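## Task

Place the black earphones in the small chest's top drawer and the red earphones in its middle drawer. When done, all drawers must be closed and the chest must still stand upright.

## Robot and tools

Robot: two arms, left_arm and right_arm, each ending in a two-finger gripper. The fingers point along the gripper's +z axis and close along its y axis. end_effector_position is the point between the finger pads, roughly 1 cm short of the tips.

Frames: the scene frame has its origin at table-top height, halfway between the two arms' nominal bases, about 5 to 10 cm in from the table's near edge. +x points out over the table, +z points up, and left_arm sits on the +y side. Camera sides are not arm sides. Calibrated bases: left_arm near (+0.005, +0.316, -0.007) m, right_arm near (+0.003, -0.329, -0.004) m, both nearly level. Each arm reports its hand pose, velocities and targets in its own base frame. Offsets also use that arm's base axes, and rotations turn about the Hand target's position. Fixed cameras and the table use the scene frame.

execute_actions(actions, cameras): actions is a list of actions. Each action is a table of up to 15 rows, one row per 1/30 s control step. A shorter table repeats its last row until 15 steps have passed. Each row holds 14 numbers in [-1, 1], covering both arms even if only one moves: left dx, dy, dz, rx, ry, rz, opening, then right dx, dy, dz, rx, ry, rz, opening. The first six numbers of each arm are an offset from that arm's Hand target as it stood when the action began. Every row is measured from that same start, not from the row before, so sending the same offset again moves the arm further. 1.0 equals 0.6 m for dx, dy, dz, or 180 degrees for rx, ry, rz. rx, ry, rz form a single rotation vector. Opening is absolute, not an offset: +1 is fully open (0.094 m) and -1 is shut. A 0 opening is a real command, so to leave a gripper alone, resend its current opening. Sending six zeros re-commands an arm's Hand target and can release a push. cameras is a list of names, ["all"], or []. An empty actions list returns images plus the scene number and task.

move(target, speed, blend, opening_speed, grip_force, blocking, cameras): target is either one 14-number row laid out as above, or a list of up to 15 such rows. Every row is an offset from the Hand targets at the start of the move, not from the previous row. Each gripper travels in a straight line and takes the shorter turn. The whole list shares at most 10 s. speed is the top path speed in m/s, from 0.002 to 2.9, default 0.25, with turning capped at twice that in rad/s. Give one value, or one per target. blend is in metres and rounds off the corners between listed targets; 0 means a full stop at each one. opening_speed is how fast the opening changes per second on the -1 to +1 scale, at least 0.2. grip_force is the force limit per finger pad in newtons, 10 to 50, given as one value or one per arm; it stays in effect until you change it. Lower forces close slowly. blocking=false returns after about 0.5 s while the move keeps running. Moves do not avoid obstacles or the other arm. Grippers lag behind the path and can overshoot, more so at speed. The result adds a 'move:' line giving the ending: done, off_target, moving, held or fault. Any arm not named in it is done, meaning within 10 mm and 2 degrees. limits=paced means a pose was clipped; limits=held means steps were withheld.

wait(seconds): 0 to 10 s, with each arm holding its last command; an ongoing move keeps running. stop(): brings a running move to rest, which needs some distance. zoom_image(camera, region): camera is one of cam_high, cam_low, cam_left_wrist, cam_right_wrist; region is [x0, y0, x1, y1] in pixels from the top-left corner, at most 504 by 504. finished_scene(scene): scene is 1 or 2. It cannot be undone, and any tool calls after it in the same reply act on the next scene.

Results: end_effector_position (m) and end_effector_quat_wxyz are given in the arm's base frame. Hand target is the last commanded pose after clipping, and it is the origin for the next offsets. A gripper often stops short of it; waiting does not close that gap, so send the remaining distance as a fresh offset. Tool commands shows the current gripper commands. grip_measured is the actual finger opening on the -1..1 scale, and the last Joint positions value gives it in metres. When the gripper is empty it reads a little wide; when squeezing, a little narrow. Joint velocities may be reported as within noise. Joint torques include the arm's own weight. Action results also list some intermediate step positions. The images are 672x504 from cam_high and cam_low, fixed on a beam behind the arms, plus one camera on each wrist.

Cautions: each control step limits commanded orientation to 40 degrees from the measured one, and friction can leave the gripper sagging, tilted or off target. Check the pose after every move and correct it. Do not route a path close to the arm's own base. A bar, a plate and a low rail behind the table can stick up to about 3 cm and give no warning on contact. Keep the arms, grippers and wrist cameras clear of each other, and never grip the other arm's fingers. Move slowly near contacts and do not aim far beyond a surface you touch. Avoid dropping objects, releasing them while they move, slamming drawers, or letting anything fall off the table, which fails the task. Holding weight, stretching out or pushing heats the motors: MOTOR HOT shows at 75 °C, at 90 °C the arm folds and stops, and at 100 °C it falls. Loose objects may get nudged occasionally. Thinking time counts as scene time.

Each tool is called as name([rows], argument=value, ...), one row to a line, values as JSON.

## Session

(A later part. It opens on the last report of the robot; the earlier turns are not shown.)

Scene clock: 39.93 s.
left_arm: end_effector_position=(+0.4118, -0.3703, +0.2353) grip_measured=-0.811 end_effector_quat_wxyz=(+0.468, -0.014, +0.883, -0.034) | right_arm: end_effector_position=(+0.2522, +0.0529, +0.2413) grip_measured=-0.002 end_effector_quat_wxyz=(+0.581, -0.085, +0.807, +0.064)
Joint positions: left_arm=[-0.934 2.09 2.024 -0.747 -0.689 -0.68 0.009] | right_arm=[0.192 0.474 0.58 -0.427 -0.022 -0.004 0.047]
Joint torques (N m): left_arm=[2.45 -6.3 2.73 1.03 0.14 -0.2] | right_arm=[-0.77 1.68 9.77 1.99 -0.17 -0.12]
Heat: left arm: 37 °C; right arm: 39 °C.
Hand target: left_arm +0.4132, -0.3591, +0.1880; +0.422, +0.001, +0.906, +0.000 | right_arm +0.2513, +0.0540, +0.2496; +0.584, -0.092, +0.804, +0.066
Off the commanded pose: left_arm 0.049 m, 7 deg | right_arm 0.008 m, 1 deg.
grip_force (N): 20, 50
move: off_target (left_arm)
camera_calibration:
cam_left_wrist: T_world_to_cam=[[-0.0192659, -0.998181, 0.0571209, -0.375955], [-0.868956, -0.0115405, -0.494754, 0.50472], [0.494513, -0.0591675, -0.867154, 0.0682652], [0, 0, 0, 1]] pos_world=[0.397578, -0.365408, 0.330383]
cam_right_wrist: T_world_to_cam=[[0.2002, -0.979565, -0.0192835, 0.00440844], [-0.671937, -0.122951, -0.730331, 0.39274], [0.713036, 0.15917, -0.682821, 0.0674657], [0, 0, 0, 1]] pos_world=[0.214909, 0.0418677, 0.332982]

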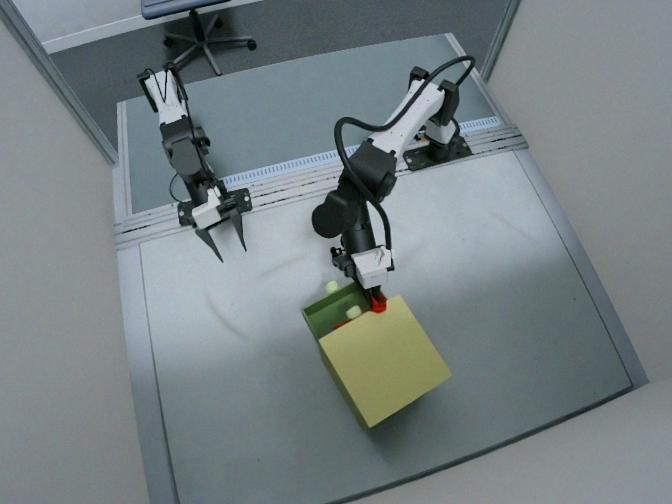

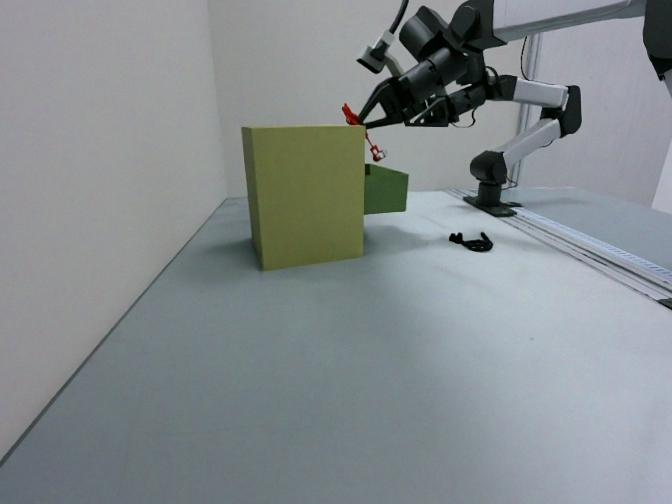

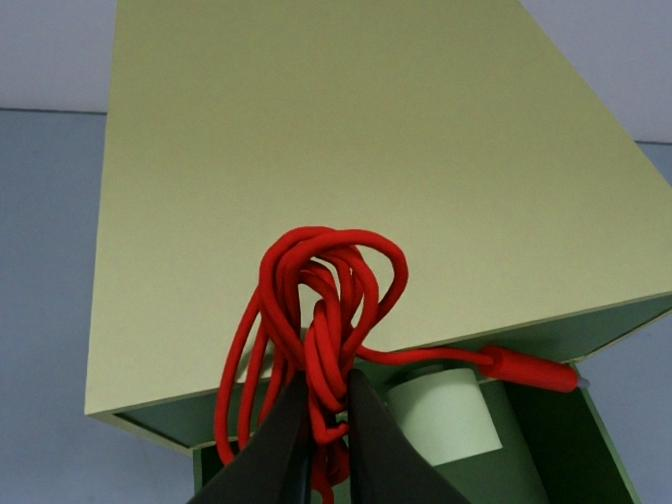

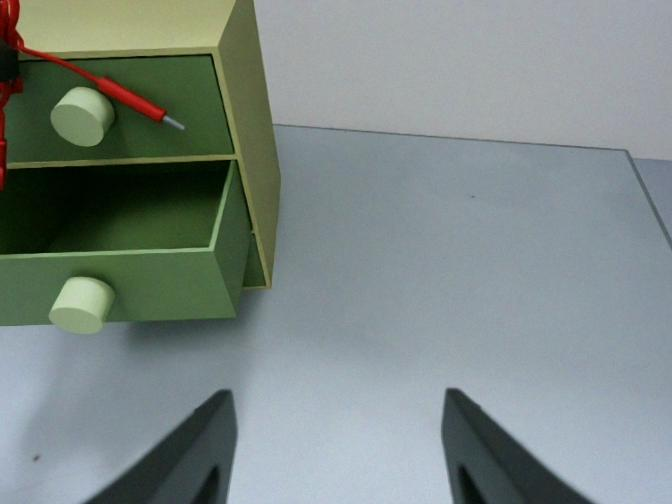

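move([
  [-0.01,-0.003,0.15,0,0,0,-1,0,0,0,0,0,0,0],
  [-0.065,-0.018,0.15,0,0,0,-1,0,0,0,0,0,0,0],
], speed=0.15, blend=[0.005,0], cameras=["cam_high","cam_low","cam_left_wrist","cam_right_wrist"])

zoom_image(camera="cam_low", region=[330, 80, 500, 250])

zoom_image(camera="cam_high", region=[270, 220, 430, 350])

Scene clock: 43.57 s.
left_arm: end_effector_position=(+0.3682, -0.3737, +0.2701) grip_measured=-0.819 end_effector_quat_wxyz=(+0.412, +0.017, +0.911, +0.000) | right_arm: end_effector_position=(+0.2522, +0.0529, +0.2413) grip_measured=-0.002 end_effector_quat_wxyz=(+0.581, -0.085, +0.807, +0.064)
Joint positions: left_arm=[-1.001 2.236 2.52 -1.292 -0.675 -0.763 0.008] | right_arm=[0.192 0.474 0.58 -0.427 -0.022 -0.004 0.047]
Joint torques (N m): left_arm=[0.96 -8.47 8.25 1.23 -0.56 -0.22] | right_arm=[-0.75 1.7 9.78 2 -0.17 -0.13]
Heat: left arm: 37 °C; right arm: 40 °C.
Hand target: left_arm +0.3743, -0.3698, +0.2780; +0.422, +0.000, +0.906, +0.000 | right_arm +0.2513, +0.0540, +0.2496; +0.584, -0.092, +0.804, +0.066
Off the commanded pose: left_arm 0.011 m, 2 deg | right_arm 0.008 m, 1 deg.
grip_force (N): 20, 50
move: off_target (left_arm)
camera_calibration:
cam_left_wrist: T_world_to_cam=[[-0.0438051, -0.998646, -0.0280559, -0.350415], [-0.922615, 0.0512106, -0.382307, 0.496849], [0.383226, 0.00913783, -0.923609, 0.201475], [0, 0, 0, 1]] pos_world=[0.36584, -0.377225, 0.366202]
cam_right_wrist: T_world_to_cam=[[0.2002, -0.979565, -0.0192835, 0.00440844], [-0.671937, -0.122951, -0.730331, 0.39274], [0.713036, 0.15917, -0.682821, 0.0674657], [0, 0, 0, 1]] pos_world=[0.214909, 0.0418677, 0.332982]

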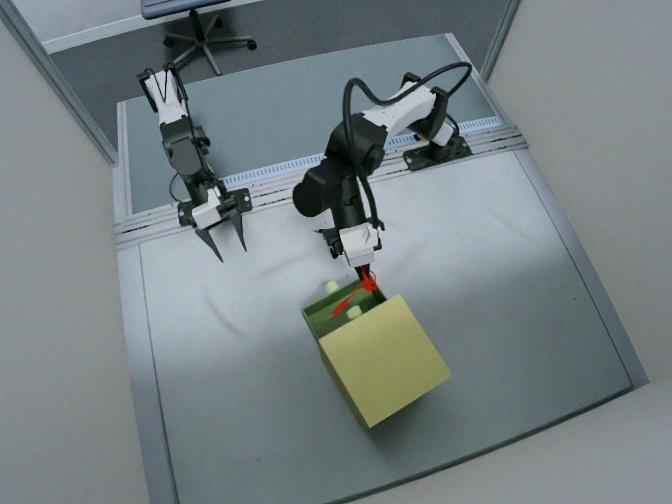

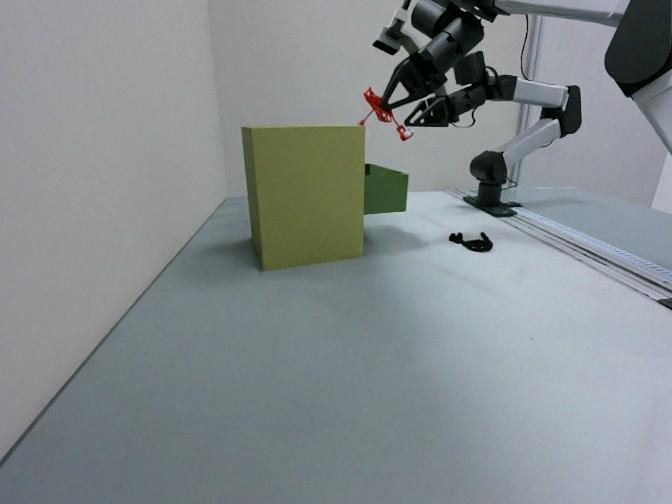

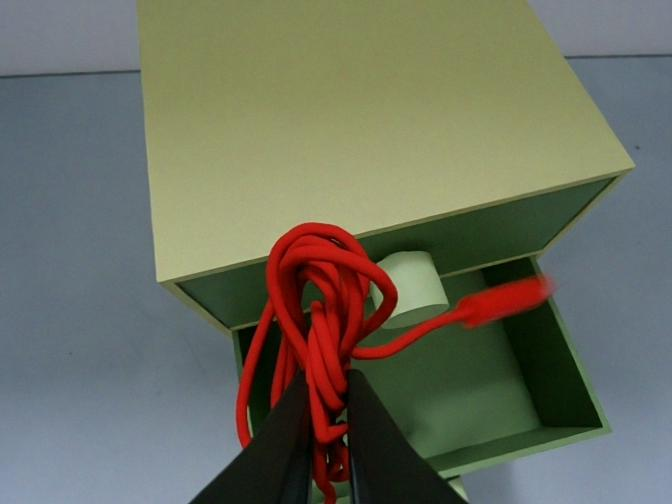

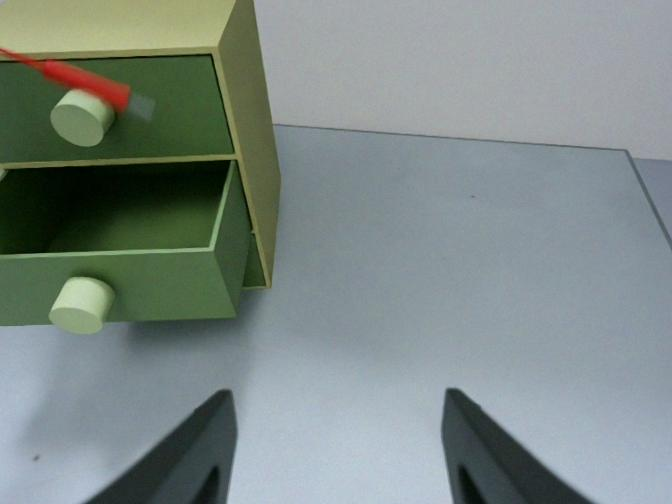

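Scaled by 2.965 from the camera's 672x504 image, which has a finer 960x720 frame.

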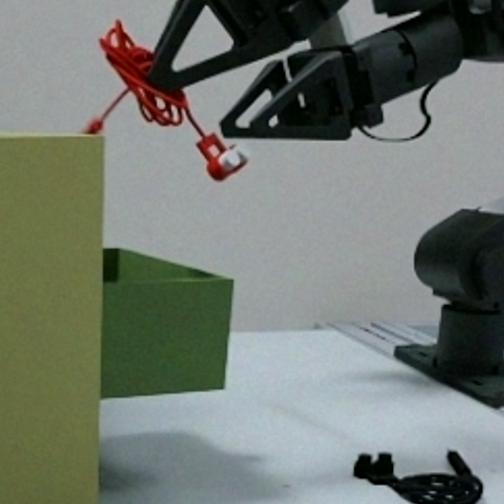

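Scaled by 3.150 from the camera's 672x504 image, which has a finer 960x720 frame.

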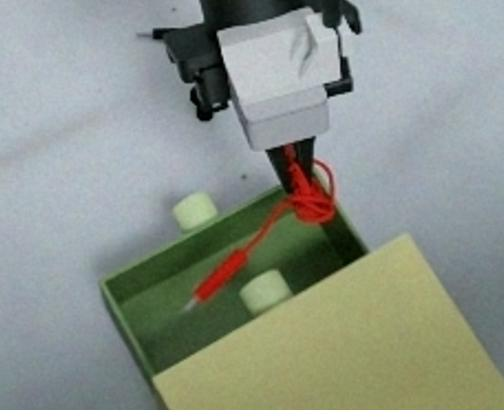

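move([
  [-0.002,0.013,0,0,0,-0.0667,-1,0,0,0,0,0,0,0],
  [-0.002,0.013,-0.12,0,0,-0.0667,-1,0,0,0,0,0,0,0],
], speed=0.15, blend=[0,0], cameras=["cam_high","cam_low","cam_left_wrist","cam_right_wrist"])

zoom_image(camera="cam_low", region=[330, 80, 500, 250])

zoom_image(camera="cam_high", region=[270, 220, 430, 350])

Scene clock: 47.43 s.
left_arm: end_effector_position=(+0.3700, -0.3643, +0.1827) grip_measured=-0.819 end_effector_quat_wxyz=(+0.401, +0.105, +0.910, -0.022) | right_arm: end_effector_position=(+0.2522, +0.0529, +0.2413) grip_measured=-0.002 end_effector_quat_wxyz=(+0.581, -0.085, +0.807, +0.064)
Joint positions: left_arm=[-0.952 1.972 1.743 -0.685 -0.544 -0.533 0.008] | right_arm=[0.192 0.474 0.58 -0.427 -0.022 -0.004 0.047]
Joint torques (N m): left_arm=[0.99 -11.84 5.63 1.78 -0.21 0.01] | right_arm=[-0.73 1.66 9.78 1.99 -0.17 -0.11]
Heat: left arm: 38 °C; right arm: 40 °C.
Hand target: left_arm +0.3730, -0.3621, +0.2059; +0.420, +0.095, +0.901, -0.044 | right_arm +0.2513, +0.0540, +0.2496; +0.584, -0.092, +0.804, +0.066
Off the commanded pose: left_arm 0.024 m, 4 deg | right_arm 0.008 m, 1 deg.
grip_force (N): 20, 50
move: off_target (left_arm)
camera_calibration:
cam_left_wrist: T_world_to_cam=[[-0.222055, -0.973312, -0.0579273, -0.262654], [-0.905062, 0.227855, -0.359089, 0.518326], [0.362704, -0.0273095, -0.931504, 0.115801], [0, 0, 0, 1]] pos_world=[0.368792, -0.370586, 0.278779]
cam_right_wrist: T_world_to_cam=[[0.2002, -0.979565, -0.0192835, 0.00440844], [-0.671937, -0.122951, -0.730331, 0.39274], [0.713036, 0.15917, -0.682821, 0.0674657], [0, 0, 0, 1]] pos_world=[0.214909, 0.0418677, 0.332982]

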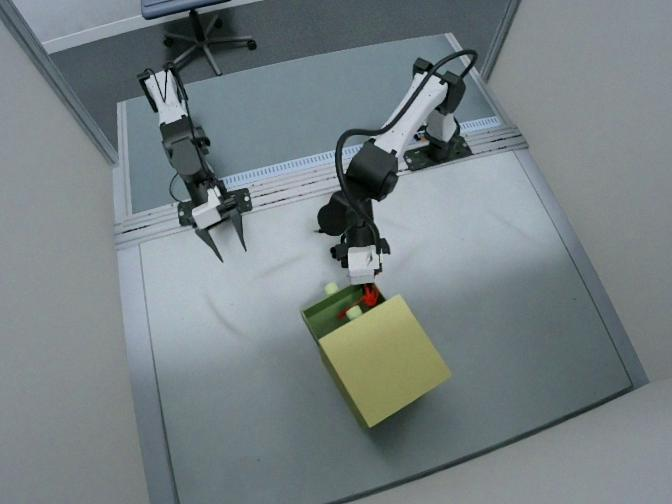

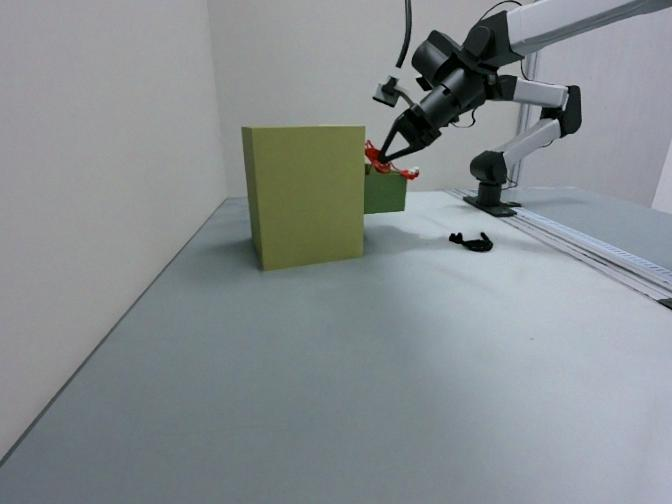

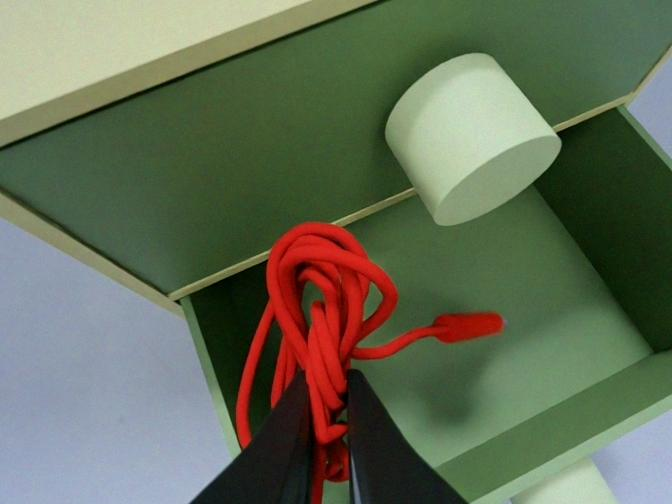

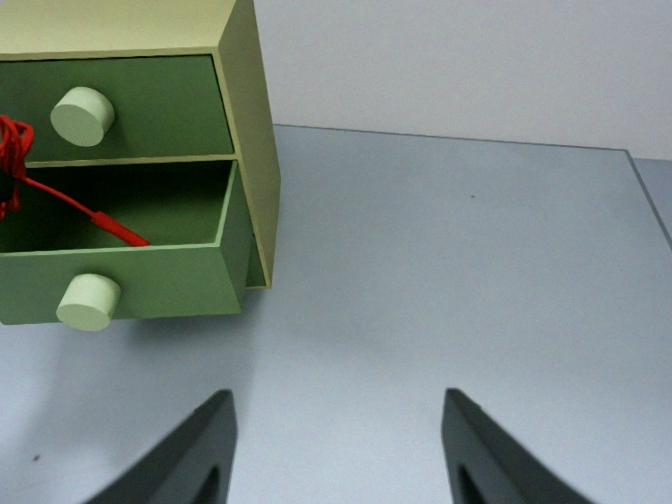

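Scaled by 2.965 from the camera's 672x504 image, which has a finer 960x720 frame.

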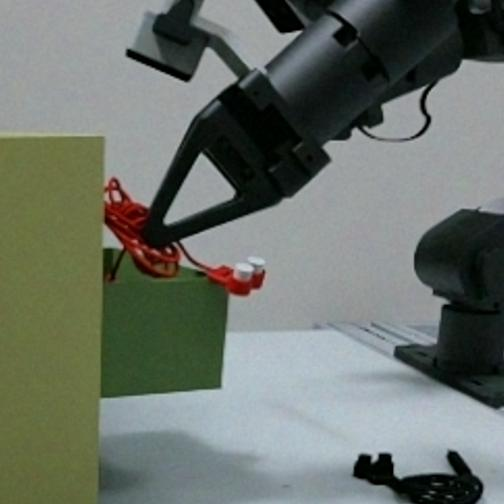

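Scaled by 3.150 from the camera's 672x504 image, which has a finer 960x720 frame.

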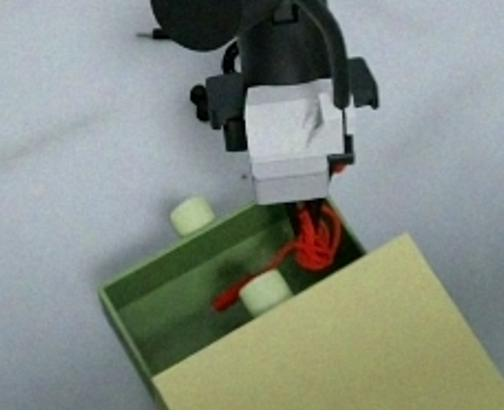

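move([
  [0,0,0.125,0,0,0,-1,0,0,0,0,0,0,0],
  [0,0,0.125,-0.028,-0.164,0,-1,0,0,0,0,0,0,0],
], speed=0.2, blend=[0.02,0], cameras=["cam_high","cam_low","cam_left_wrist","cam_right_wrist"])

zoom_image(camera="cam_low", region=[330, 80, 500, 250])

zoom_image(camera="cam_high", region=[270, 220, 430, 350])

Scene clock: 51.20 s.
left_arm: end_effector_position=(+0.3754, -0.3689, +0.2602) grip_measured=-0.820 end_effector_quat_wxyz=(+0.623, +0.101, +0.774, -0.047) | right_arm: end_effector_position=(+0.2522, +0.0529, +0.2413) grip_measured=-0.002 end_effector_quat_wxyz=(+0.581, -0.085, +0.807, +0.064)
Joint positions: left_arm=[-1.012 1.787 1.347 0.126 -0.781 -0.17 0.008] | right_arm=[0.192 0.474 0.58 -0.427 -0.022 -0.004 0.047]
Joint torques (N m): left_arm=[0.35 -10.29 5.72 2.24 -0.28 0] | right_arm=[-0.75 1.66 9.77 2 -0.17 -0.11]
Heat: left arm: 38 °C; right arm: 41 °C.
Hand target: left_arm +0.3730, -0.3620, +0.2810; +0.640, +0.085, +0.762, -0.058 | right_arm +0.2513, +0.0540, +0.2496; +0.584, -0.092, +0.804, +0.066
Off the commanded pose: left_arm 0.022 m, 3 deg | right_arm 0.008 m, 1 deg.
grip_force (N): 20, 50
move: off_target (left_arm)
camera_calibration:
cam_left_wrist: T_world_to_cam=[[-0.21937, -0.972915, -0.0728914, -0.258545], [-0.599541, 0.193369, -0.776633, 0.533283], [0.769693, -0.126669, -0.625722, -0.0830973], [0, 0, 0, 1]] pos_world=[0.326967, -0.365188, 0.343324]
cam_right_wrist: T_world_to_cam=[[0.2002, -0.979565, -0.0192835, 0.00440844], [-0.671937, -0.122951, -0.730331, 0.39274], [0.713036, 0.15917, -0.682821, 0.0674657], [0, 0, 0, 1]] pos_world=[0.214909, 0.0418677, 0.332982]

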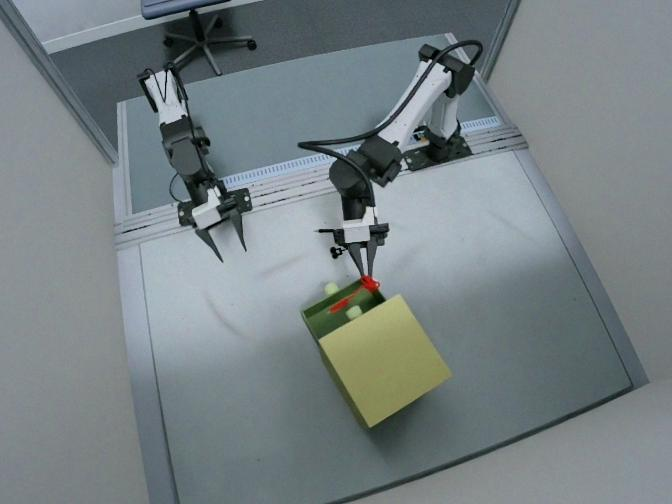

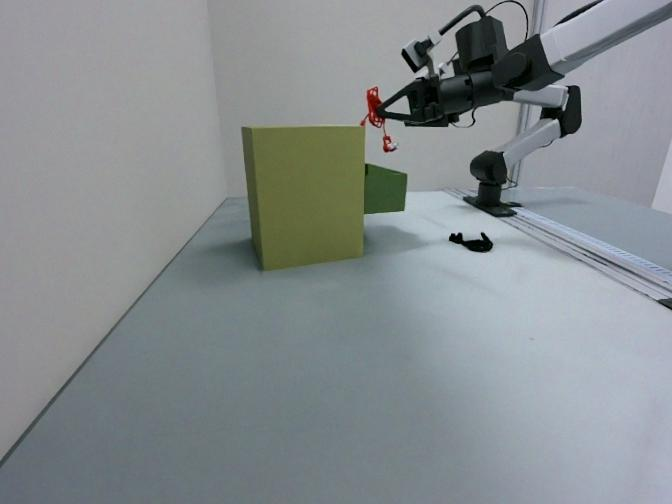

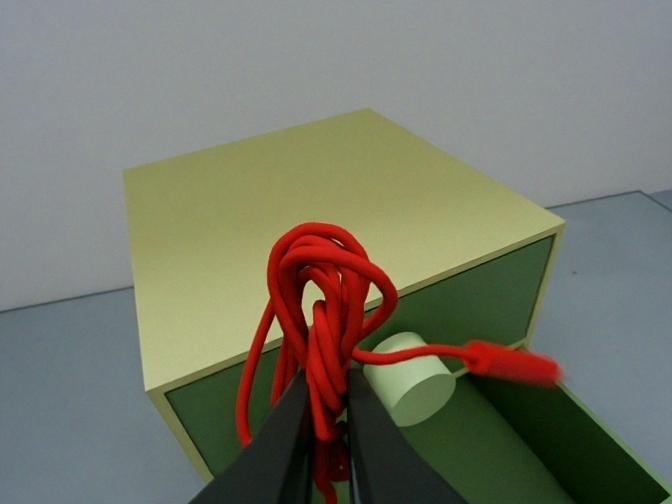

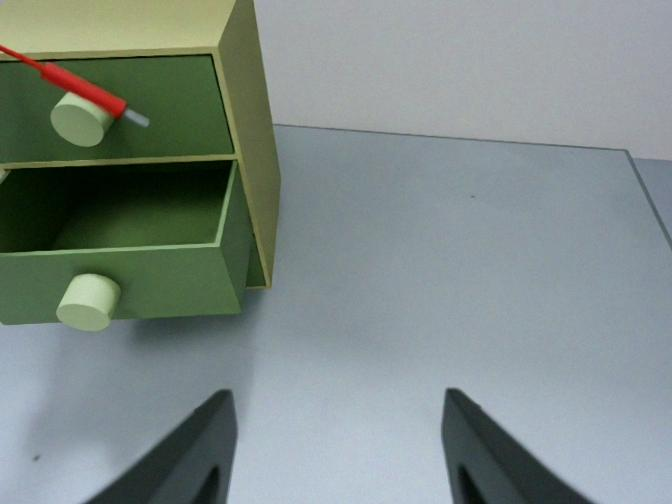

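Scaled by 2.965 from the camera's 672x504 image, which has a finer 960x720 frame.

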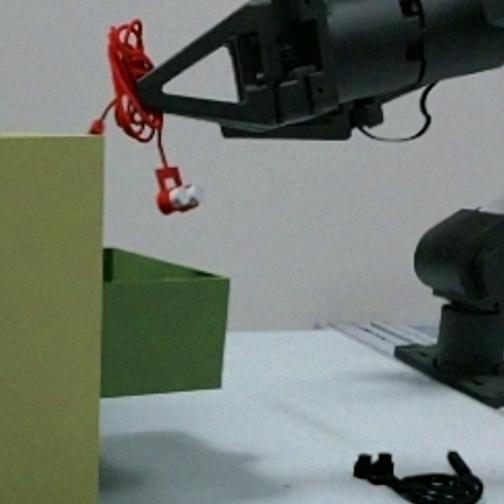

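Scaled by 3.150 from the camera's 672x504 image, which has a finer 960x720 frame.

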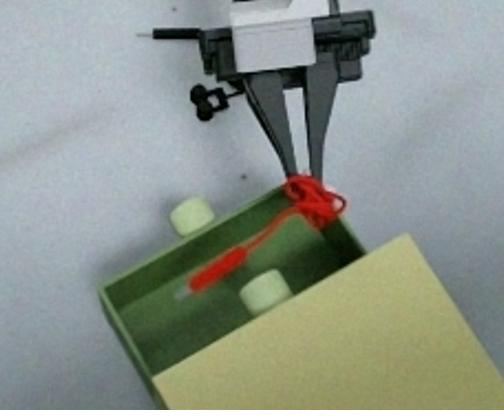

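move([
  [0.003,-0.017,0,0,0,0,-1,0,0,0,0,0,0,0],
  [0.003,-0.017,-0.14,0,0,0,-1,0,0,0,0,0,0,0],
], speed=0.15, blend=[0.005,0], cameras=["cam_high","cam_low","cam_left_wrist","cam_right_wrist"])

zoom_image(camera="cam_low", region=[330, 80, 500, 250])

zoom_image(camera="cam_high", region=[270, 220, 430, 350])

Scene clock: 53.23 s.
left_arm: end_effector_position=(+0.3746, -0.3732, +0.1960) grip_measured=-0.820 end_effector_quat_wxyz=(+0.633, +0.092, +0.766, -0.057) | right_arm: end_effector_position=(+0.2522, +0.0529, +0.2413) grip_measured=-0.002 end_effector_quat_wxyz=(+0.581, -0.085, +0.807, +0.064)
Joint positions: left_arm=[-1.019 1.882 1.167 0.439 -0.79 -0.169 0.008] | right_arm=[0.192 0.474 0.58 -0.427 -0.022 -0.004 0.047]
Joint torques (N m): left_arm=[0.06 -7.38 5.52 2.22 -0.28 -0.06] | right_arm=[-0.7 1.66 9.76 1.99 -0.18 -0.11]
Heat: left arm: 38 °C; right arm: 41 °C.
Hand target: left_arm +0.3749, -0.3721, +0.1971; +0.640, +0.085, +0.762, -0.058 | right_arm +0.2513, +0.0540, +0.2496; +0.584, -0.092, +0.804, +0.066
Off the commanded pose: left_arm 0.001 m, 1 deg | right_arm 0.008 m, 1 deg.
grip_force (N): 20, 50
move: done
camera_calibration:
cam_left_wrist: T_world_to_cam=[[-0.217709, -0.974831, -0.0480306, -0.273712], [-0.582301, 0.169223, -0.795166, 0.471923], [0.783281, -0.145146, -0.604487, -0.139381], [0, 0, 0, 1]] pos_world=[0.324387, -0.366914, 0.277857]
cam_right_wrist: T_world_to_cam=[[0.2002, -0.979565, -0.0192835, 0.00440844], [-0.671937, -0.122951, -0.730331, 0.39274], [0.713036, 0.15917, -0.682821, 0.0674657], [0, 0, 0, 1]] pos_world=[0.214909, 0.0418677, 0.332982]

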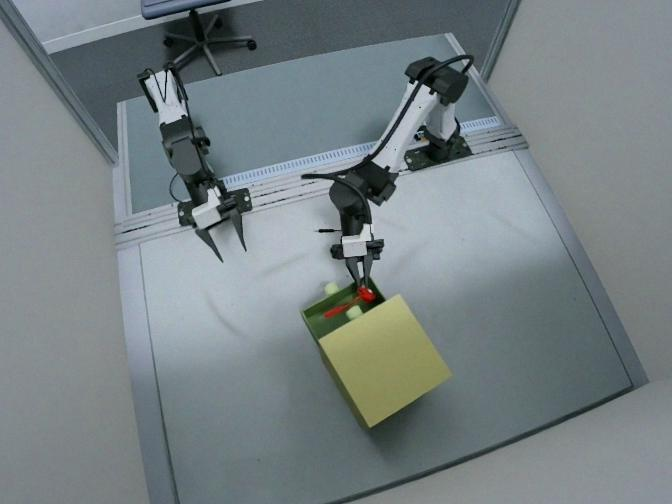

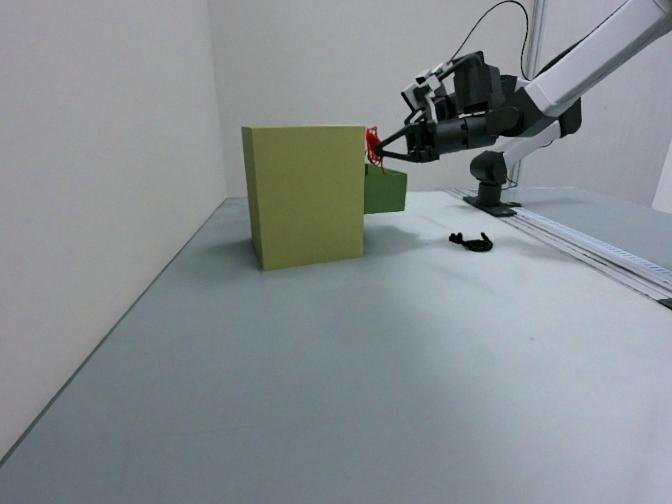

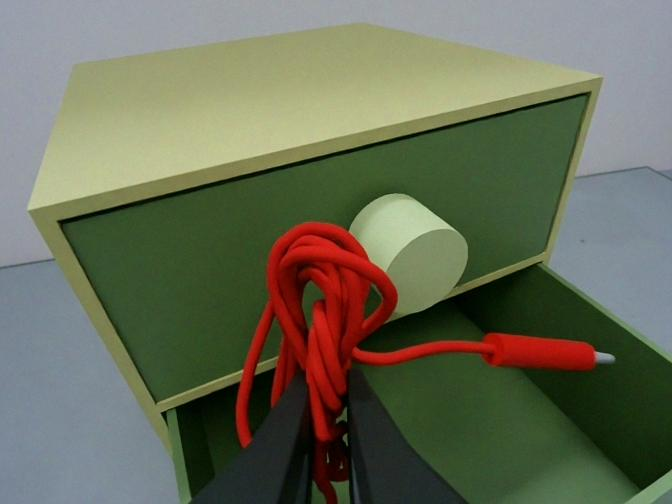

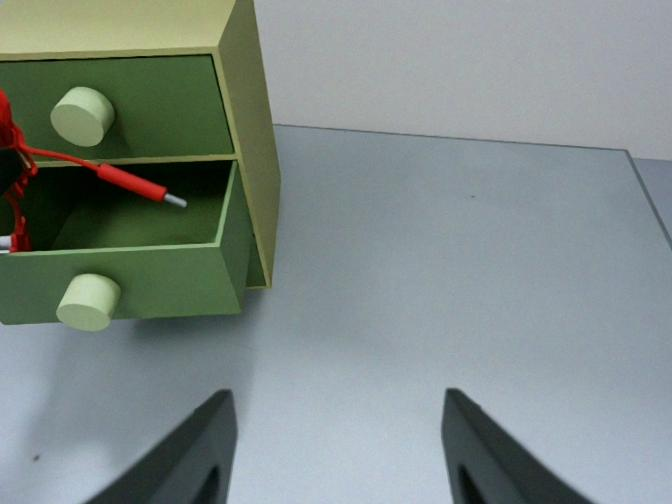

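Scaled by 2.965 from the camera's 672x504 image, which has a finer 960x720 frame.

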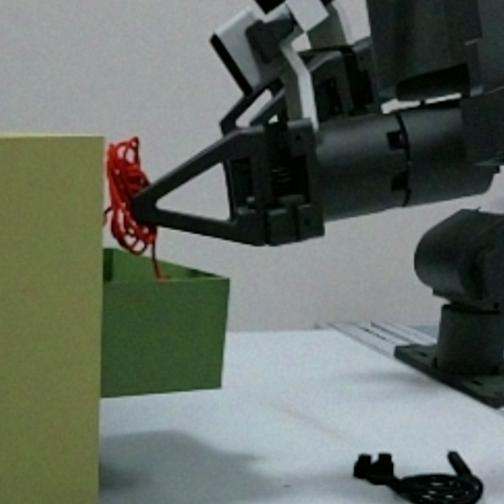

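Scaled by 3.150 from the camera's 672x504 image, which has a finer 960x720 frame.

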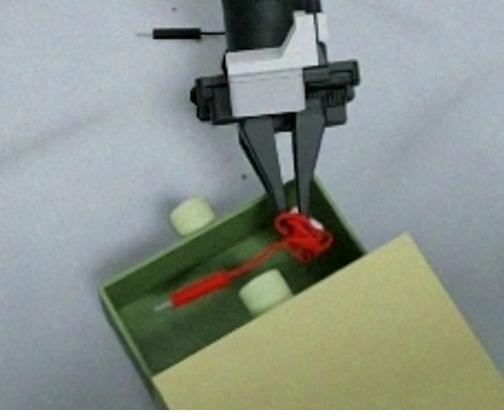

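move([
  [-0.014,0.008,-0.035,0,0,0,-1,0,0,0,0,0,0,0],
  [-0.014,0.008,-0.035,0,0,0,-0.1,0,0,0,0,0,0,0],
], speed=0.1, cameras=["cam_high","cam_low","cam_left_wrist","cam_right_wrist"])

zoom_image(camera="cam_low", region=[330, 80, 500, 250])

zoom_image(camera="cam_high", region=[270, 220, 430, 350])

Scene clock: 55.43 s.
left_arm: end_effector_position=(+0.3668, -0.3688, +0.1781) grip_measured=-0.103 end_effector_quat_wxyz=(+0.635, +0.091, +0.764, -0.059) | right_arm: end_effector_position=(+0.2522, +0.0529, +0.2413) grip_measured=-0.002 end_effector_quat_wxyz=(+0.581, -0.085, +0.807, +0.064)
Joint positions: left_arm=[-1.031 1.891 1.091 0.53 -0.802 -0.169 0.042] | right_arm=[0.192 0.474 0.58 -0.427 -0.022 -0.004 0.047]
Joint torques (N m): left_arm=[0.05 -6.97 5.16 2.2 -0.27 -0.1] | right_arm=[-0.73 1.73 9.73 1.98 -0.18 -0.12]
Heat: left arm: 38 °C; right arm: 41 °C.
Hand target: left_arm +0.3664, -0.3675, +0.1762; +0.640, +0.085, +0.762, -0.058 | right_arm +0.2513, +0.0540, +0.2496; +0.584, -0.092, +0.804, +0.066
Off the commanded pose: left_arm 0.002 m, 1 deg | right_arm 0.008 m, 1 deg.
grip_force (N): 20, 50
move: done
camera_calibration:
cam_left_wrist: T_world_to_cam=[[-0.217453, -0.974991, -0.0458895, -0.272508], [-0.577606, 0.166438, -0.799168, 0.450376], [0.78682, -0.147276, -0.599353, -0.146424], [0, 0, 0, 1]] pos_world=[0.316091, -0.362217, 0.259662]
cam_right_wrist: T_world_to_cam=[[0.2002, -0.979565, -0.0192835, 0.00440844], [-0.671937, -0.122951, -0.730331, 0.39274], [0.713036, 0.15917, -0.682821, 0.0674657], [0, 0, 0, 1]] pos_world=[0.214909, 0.0418677, 0.332982]

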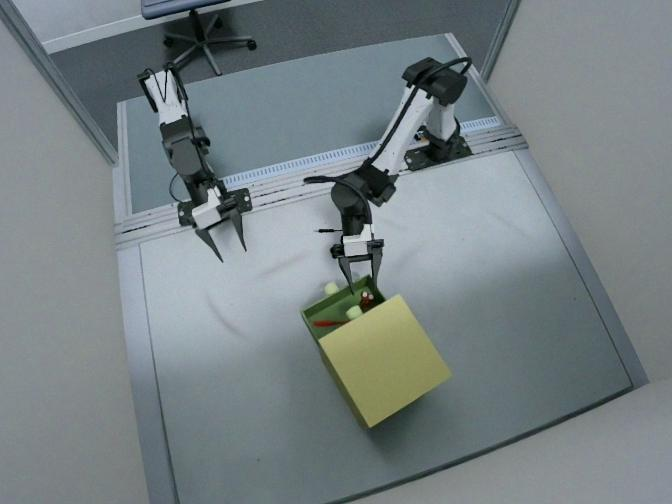

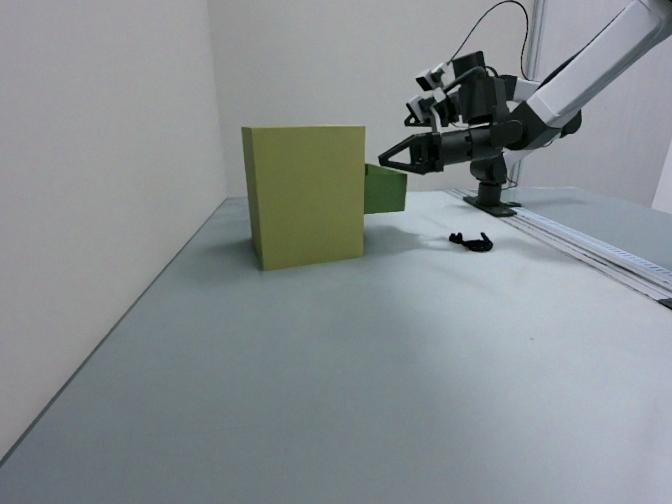

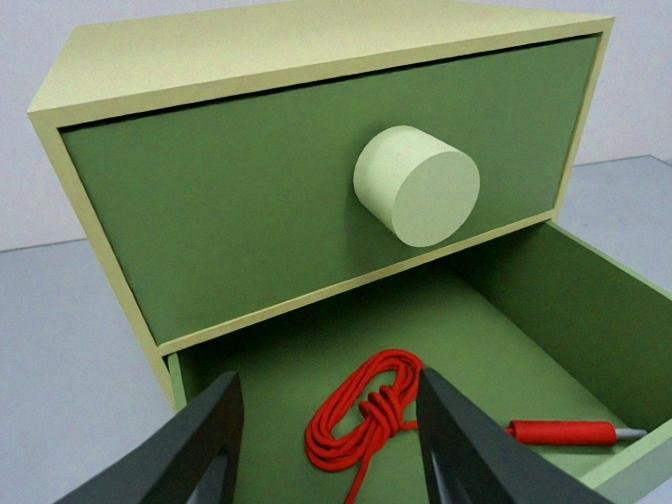

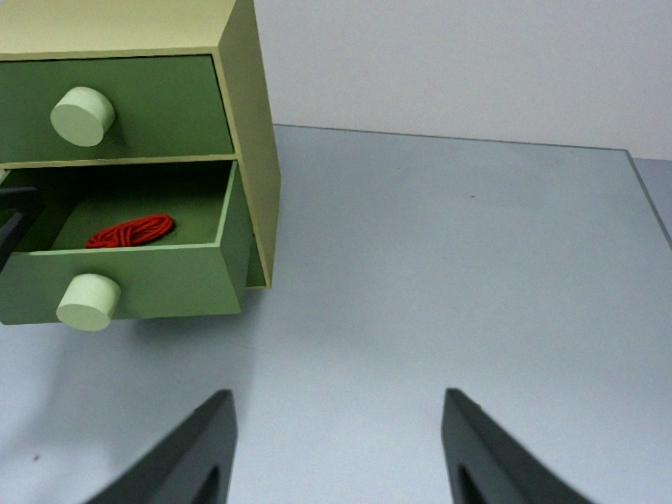

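Scaled by 2.965 from the camera's 672x504 image, which has a finer 960x720 frame.

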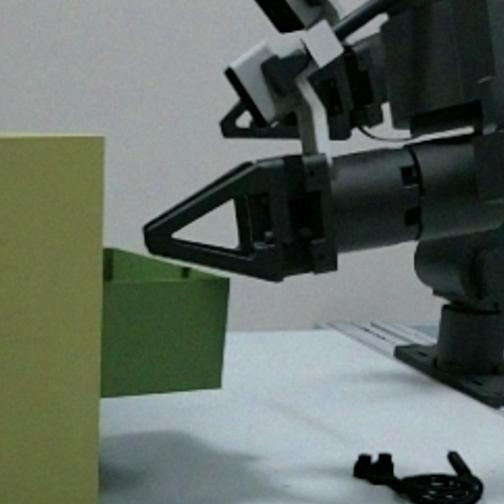

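Scaled by 3.150 from the camera's 672x504 image, which has a finer 960x720 frame.

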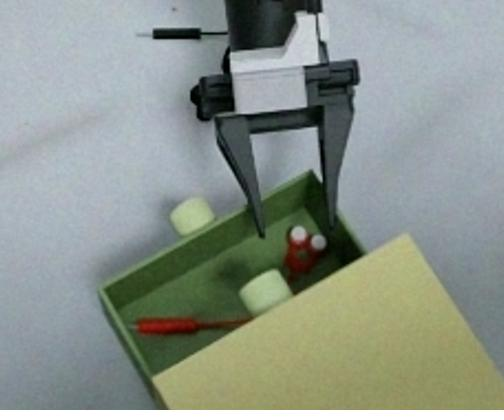

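move([
  [-0.1,0.083,0.133,0,0,0,-0.1,0,0,0,0,0,0,-1],
  [-0.327,0.4125,0.157,0,0,0,0.3,-0.05,0.133,-0.033,0,0,0,-1],
  [-0.327,0.4125,0.157,0,0,0,0.3,0.065,0.2725,-0.184,0,0,0,-1],
], speed=0.3, blend=[0.03,0.04,0], cameras=["cam_high","cam_right_wrist"])

Scene clock: 62.73 s.
left_arm: end_effector_position=(+0.1700, -0.1205, +0.2576) grip_measured=+0.297 end_effector_quat_wxyz=(+0.635, +0.100, +0.765, -0.049) | right_arm: end_effector_position=(+0.2912, +0.2174, +0.1484) grip_measured=-0.997 end_effector_quat_wxyz=(+0.591, -0.081, +0.800, +0.069)
Joint positions: left_arm=[-1.538 0.532 0.657 -0.809 -1.265 -0.608 0.061] | right_arm=[0.954 1.277 0.454 0.431 0.698 0.275 0]
Joint torques (N m): left_arm=[-0.27 1.77 8.84 1.35 -0.54 -0.24] | right_arm=[-0.61 -2.13 5.57 2 -0.02 -0.11]
Heat: left arm: 38 °C; right arm: 42 °C.
Hand target: left_arm +0.1702, -0.1200, +0.2704; +0.640, +0.085, +0.762, -0.058 | right_arm +0.2904, +0.2174, +0.1393; +0.584, -0.092, +0.804, +0.066
Off the commanded pose: left_arm 0.013 m, 2 deg | right_arm 0.009 m, 2 deg.
grip_force (N): 20, 50
move: off_target (left_arm); blend cut to 0 m at target 1, 0 m at target 2; target 2's new opening was sent with left_arm's hand 0.013 m and 2 deg from that target
camera_calibration:
cam_right_wrist: T_world_to_cam=[[0.199392, -0.979427, -0.0310642, 0.158029], [-0.656047, -0.109876, -0.746679, 0.366321], [0.727905, 0.169261, -0.664459, -0.059145], [0, 0, 0, 1]] pos_world=[0.251866, 0.205039, 0.239134]
Images, in order (width x height): cam_high 672x504, cam_right_wrist 672x504.

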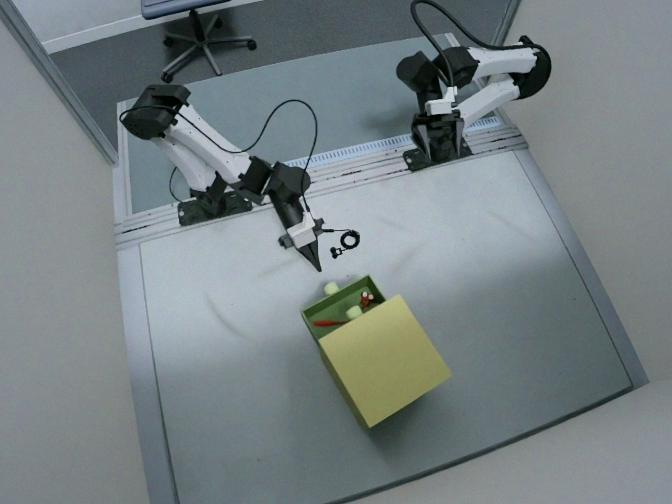

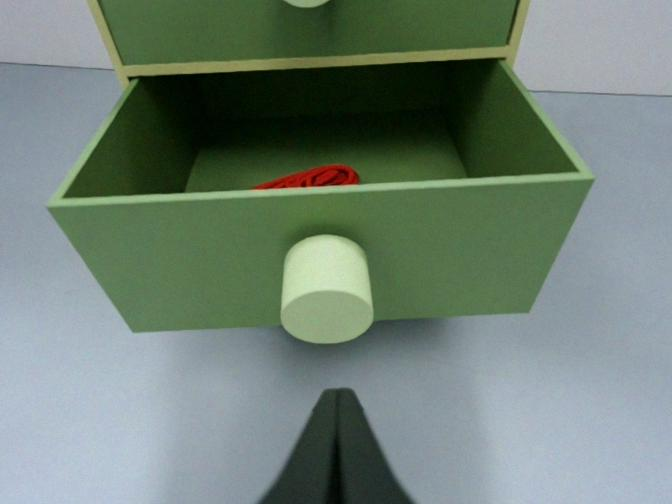

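move([
  [0,0,0,0,0,0,0.3,0.025,0.006,-0.02,0,0,0,-1],
  [0,0,0,0,0,0,0.3,0.222,0.056,-0.0135,0,0,0,-1],
  [0,0,0,0,0,0,0.3,0.11,0.03,-0.007,0,0,0,-1],
  [0,0,0,0,0,0,0.3,0.114,0.0277,0.166,0,0,0,0.4],
], speed=[0.13,0.13,0.2,0.2], blend=[0.005,0,0.01,0], cameras=["cam_high","cam_right_wrist"])

zoom_image(camera="cam_right_wrist", region=[84, 200, 588, 504])

Scene clock: 67.07 s.
left_arm: end_effector_position=(+0.1700, -0.1205, +0.2576) grip_measured=+0.297 end_effector_quat_wxyz=(+0.635, +0.100, +0.765, -0.049) | right_arm: end_effector_position=(+0.3576, +0.2373, +0.2258) grip_measured=+0.398 end_effector_quat_wxyz=(+0.576, -0.105, +0.808, +0.063)
Joint positions: left_arm=[-1.538 0.532 0.657 -0.809 -1.265 -0.608 0.061] | right_arm=[0.787 1.369 0.885 0.096 0.514 0.178 0.066]
Joint torques (N m): left_arm=[-0.25 1.78 8.81 1.34 -0.54 -0.26] | right_arm=[-0.47 -5.91 9.24 1.88 0.24 0.08]
Heat: left arm: 37 °C; right arm: 42 °C.
Hand target: left_arm +0.1702, -0.1200, +0.2704; +0.640, +0.085, +0.762, -0.058 | right_arm +0.3587, +0.2340, +0.2389; +0.584, -0.092, +0.804, +0.066
Off the commanded pose: left_arm 0.013 m, 2 deg | right_arm 0.013 m, 2 deg.
grip_force (N): 20, 50
move: off_target (left_arm, right_arm); target 4's new opening was sent with right_arm's hand 0.013 m and 2 deg from that target
camera_calibration:
cam_right_wrist: T_world_to_cam=[[0.230707, -0.973015, 0.00389811, 0.146037], [-0.673966, -0.162688, -0.720626, 0.482937], [0.701815, 0.163627, -0.693313, -0.0422888], [0, 0, 0, 1]] pos_world=[0.32147, 0.227584, 0.318128]
Images, in order (width x height): cam_high 672x504, cam_right_wrist 672x504.

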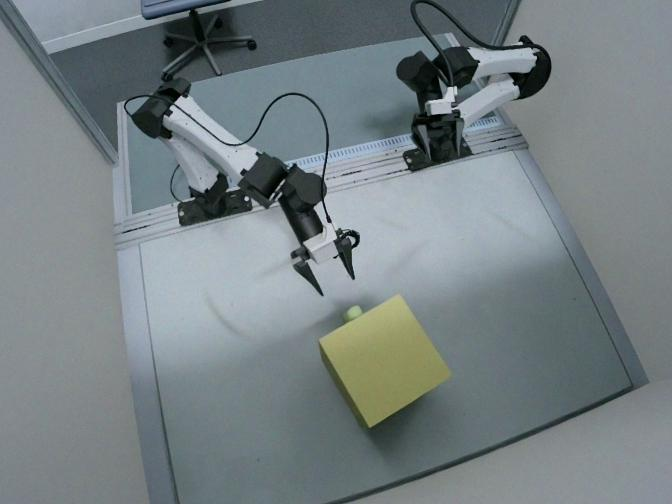

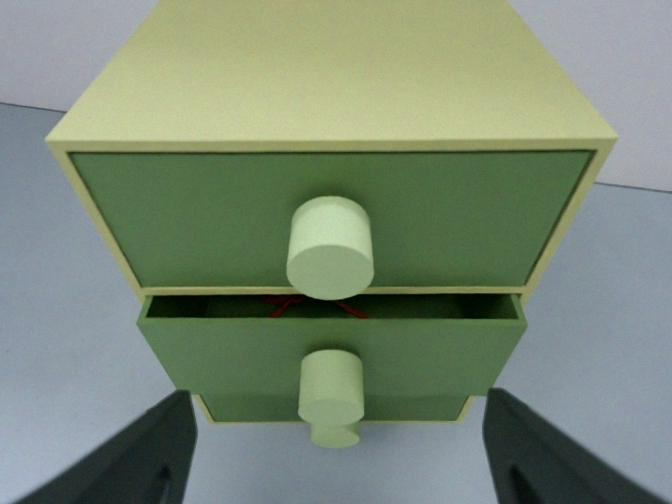

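Scaled by 1.000.

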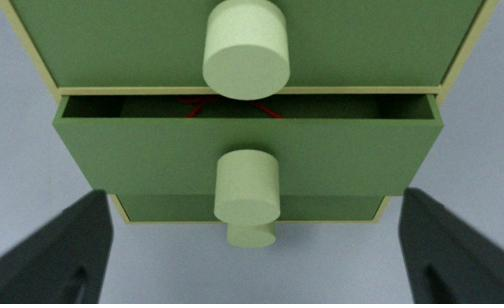

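move([
  [0,0,0,0,0,0,0.3,-0.01,0.0,-0.17,0,0,0,-1],
  [0,0,0,0,0,0,0.3,0.105,0.028,-0.172,0,0,0,-1],
  [0,0,0,0,0,0,0.3,0.13,0.034,-0.172,0,0,0,-1],
], speed=[0.2,0.1,0.05], blend=[0,0,0], cameras=["cam_high","cam_right_wrist","cam_low"])

zoom_image(camera="cam_right_wrist", region=[84, 100, 588, 504])

Scene clock: 71.27 s.
left_arm: end_effector_position=(+0.1700, -0.1205, +0.2576) grip_measured=+0.297 end_effector_quat_wxyz=(+0.635, +0.100, +0.765, -0.049) | right_arm: end_effector_position=(+0.4256, +0.2493, +0.1315) grip_measured=-0.997 end_effector_quat_wxyz=(+0.578, -0.090, +0.809, +0.058)
Joint positions: left_arm=[-1.538 0.532 0.657 -0.809 -1.265 -0.608 0.061] | right_arm=[0.682 1.779 0.867 0.542 0.444 0.153 0]
Joint torques (N m): left_arm=[-0.2 1.74 8.84 1.34 -0.55 -0.25] | right_arm=[-1.47 -4.94 9.63 2.21 -0.14 -0.12]
Heat: left arm: 37 °C; right arm: 42 °C.
Hand target: left_arm +0.1702, -0.1200, +0.2704; +0.640, +0.085, +0.762, -0.058 | right_arm +0.4367, +0.2544, +0.1357; +0.584, -0.092, +0.804, +0.066
Off the commanded pose: left_arm 0.013 m, 2 deg | right_arm 0.013 m, 1 deg.
grip_force (N): 20, 50
move: off_target (left_arm, right_arm)
camera_calibration:
cam_right_wrist: T_world_to_cam=[[0.200275, -0.979729, -0.00449747, 0.158151], [-0.677341, -0.135141, -0.72315, 0.457632], [0.707883, 0.147875, -0.690676, -0.156273], [0, 0, 0, 1]] pos_world=[0.388923, 0.239899, 0.223714]
Images, in order (width x height): cam_high 672x504, cam_low 672x504, cam_right_wrist 672x504.

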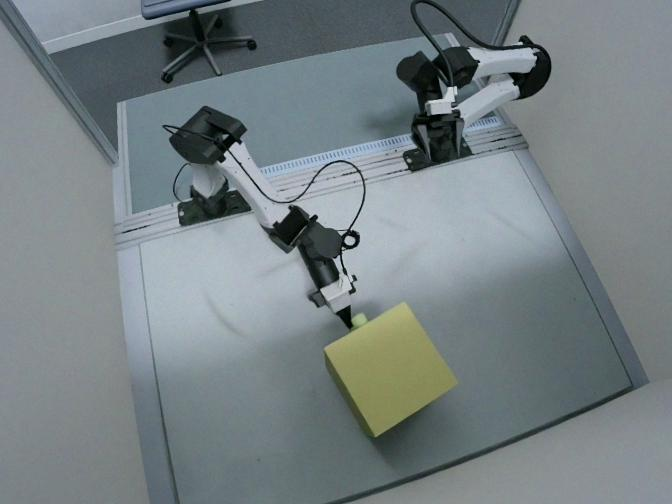

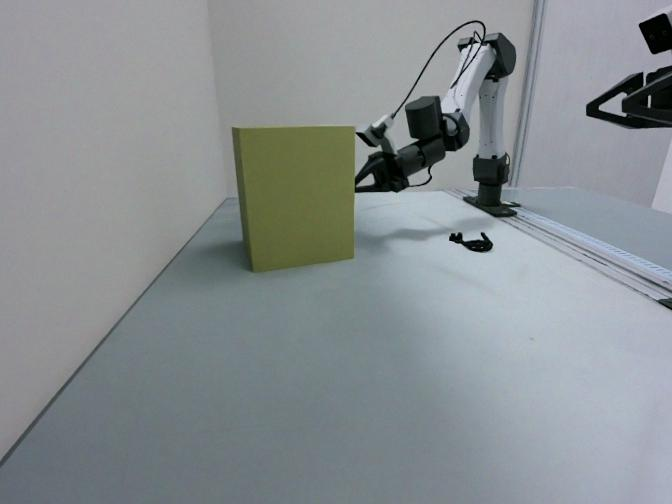

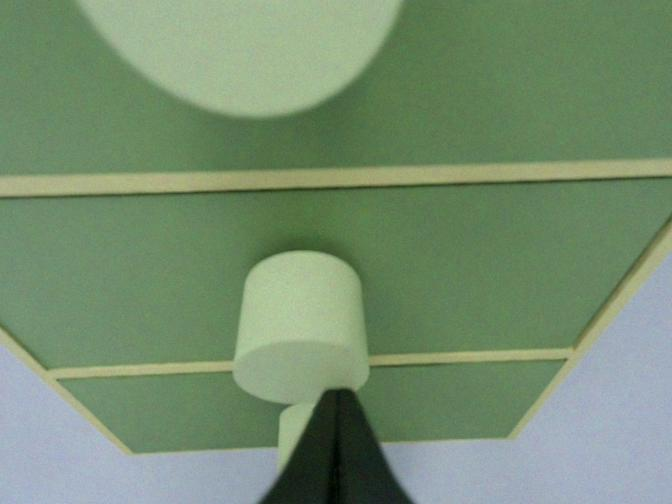

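Scaled by 1.000.

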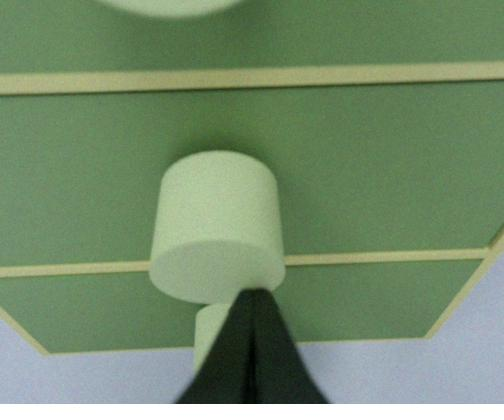

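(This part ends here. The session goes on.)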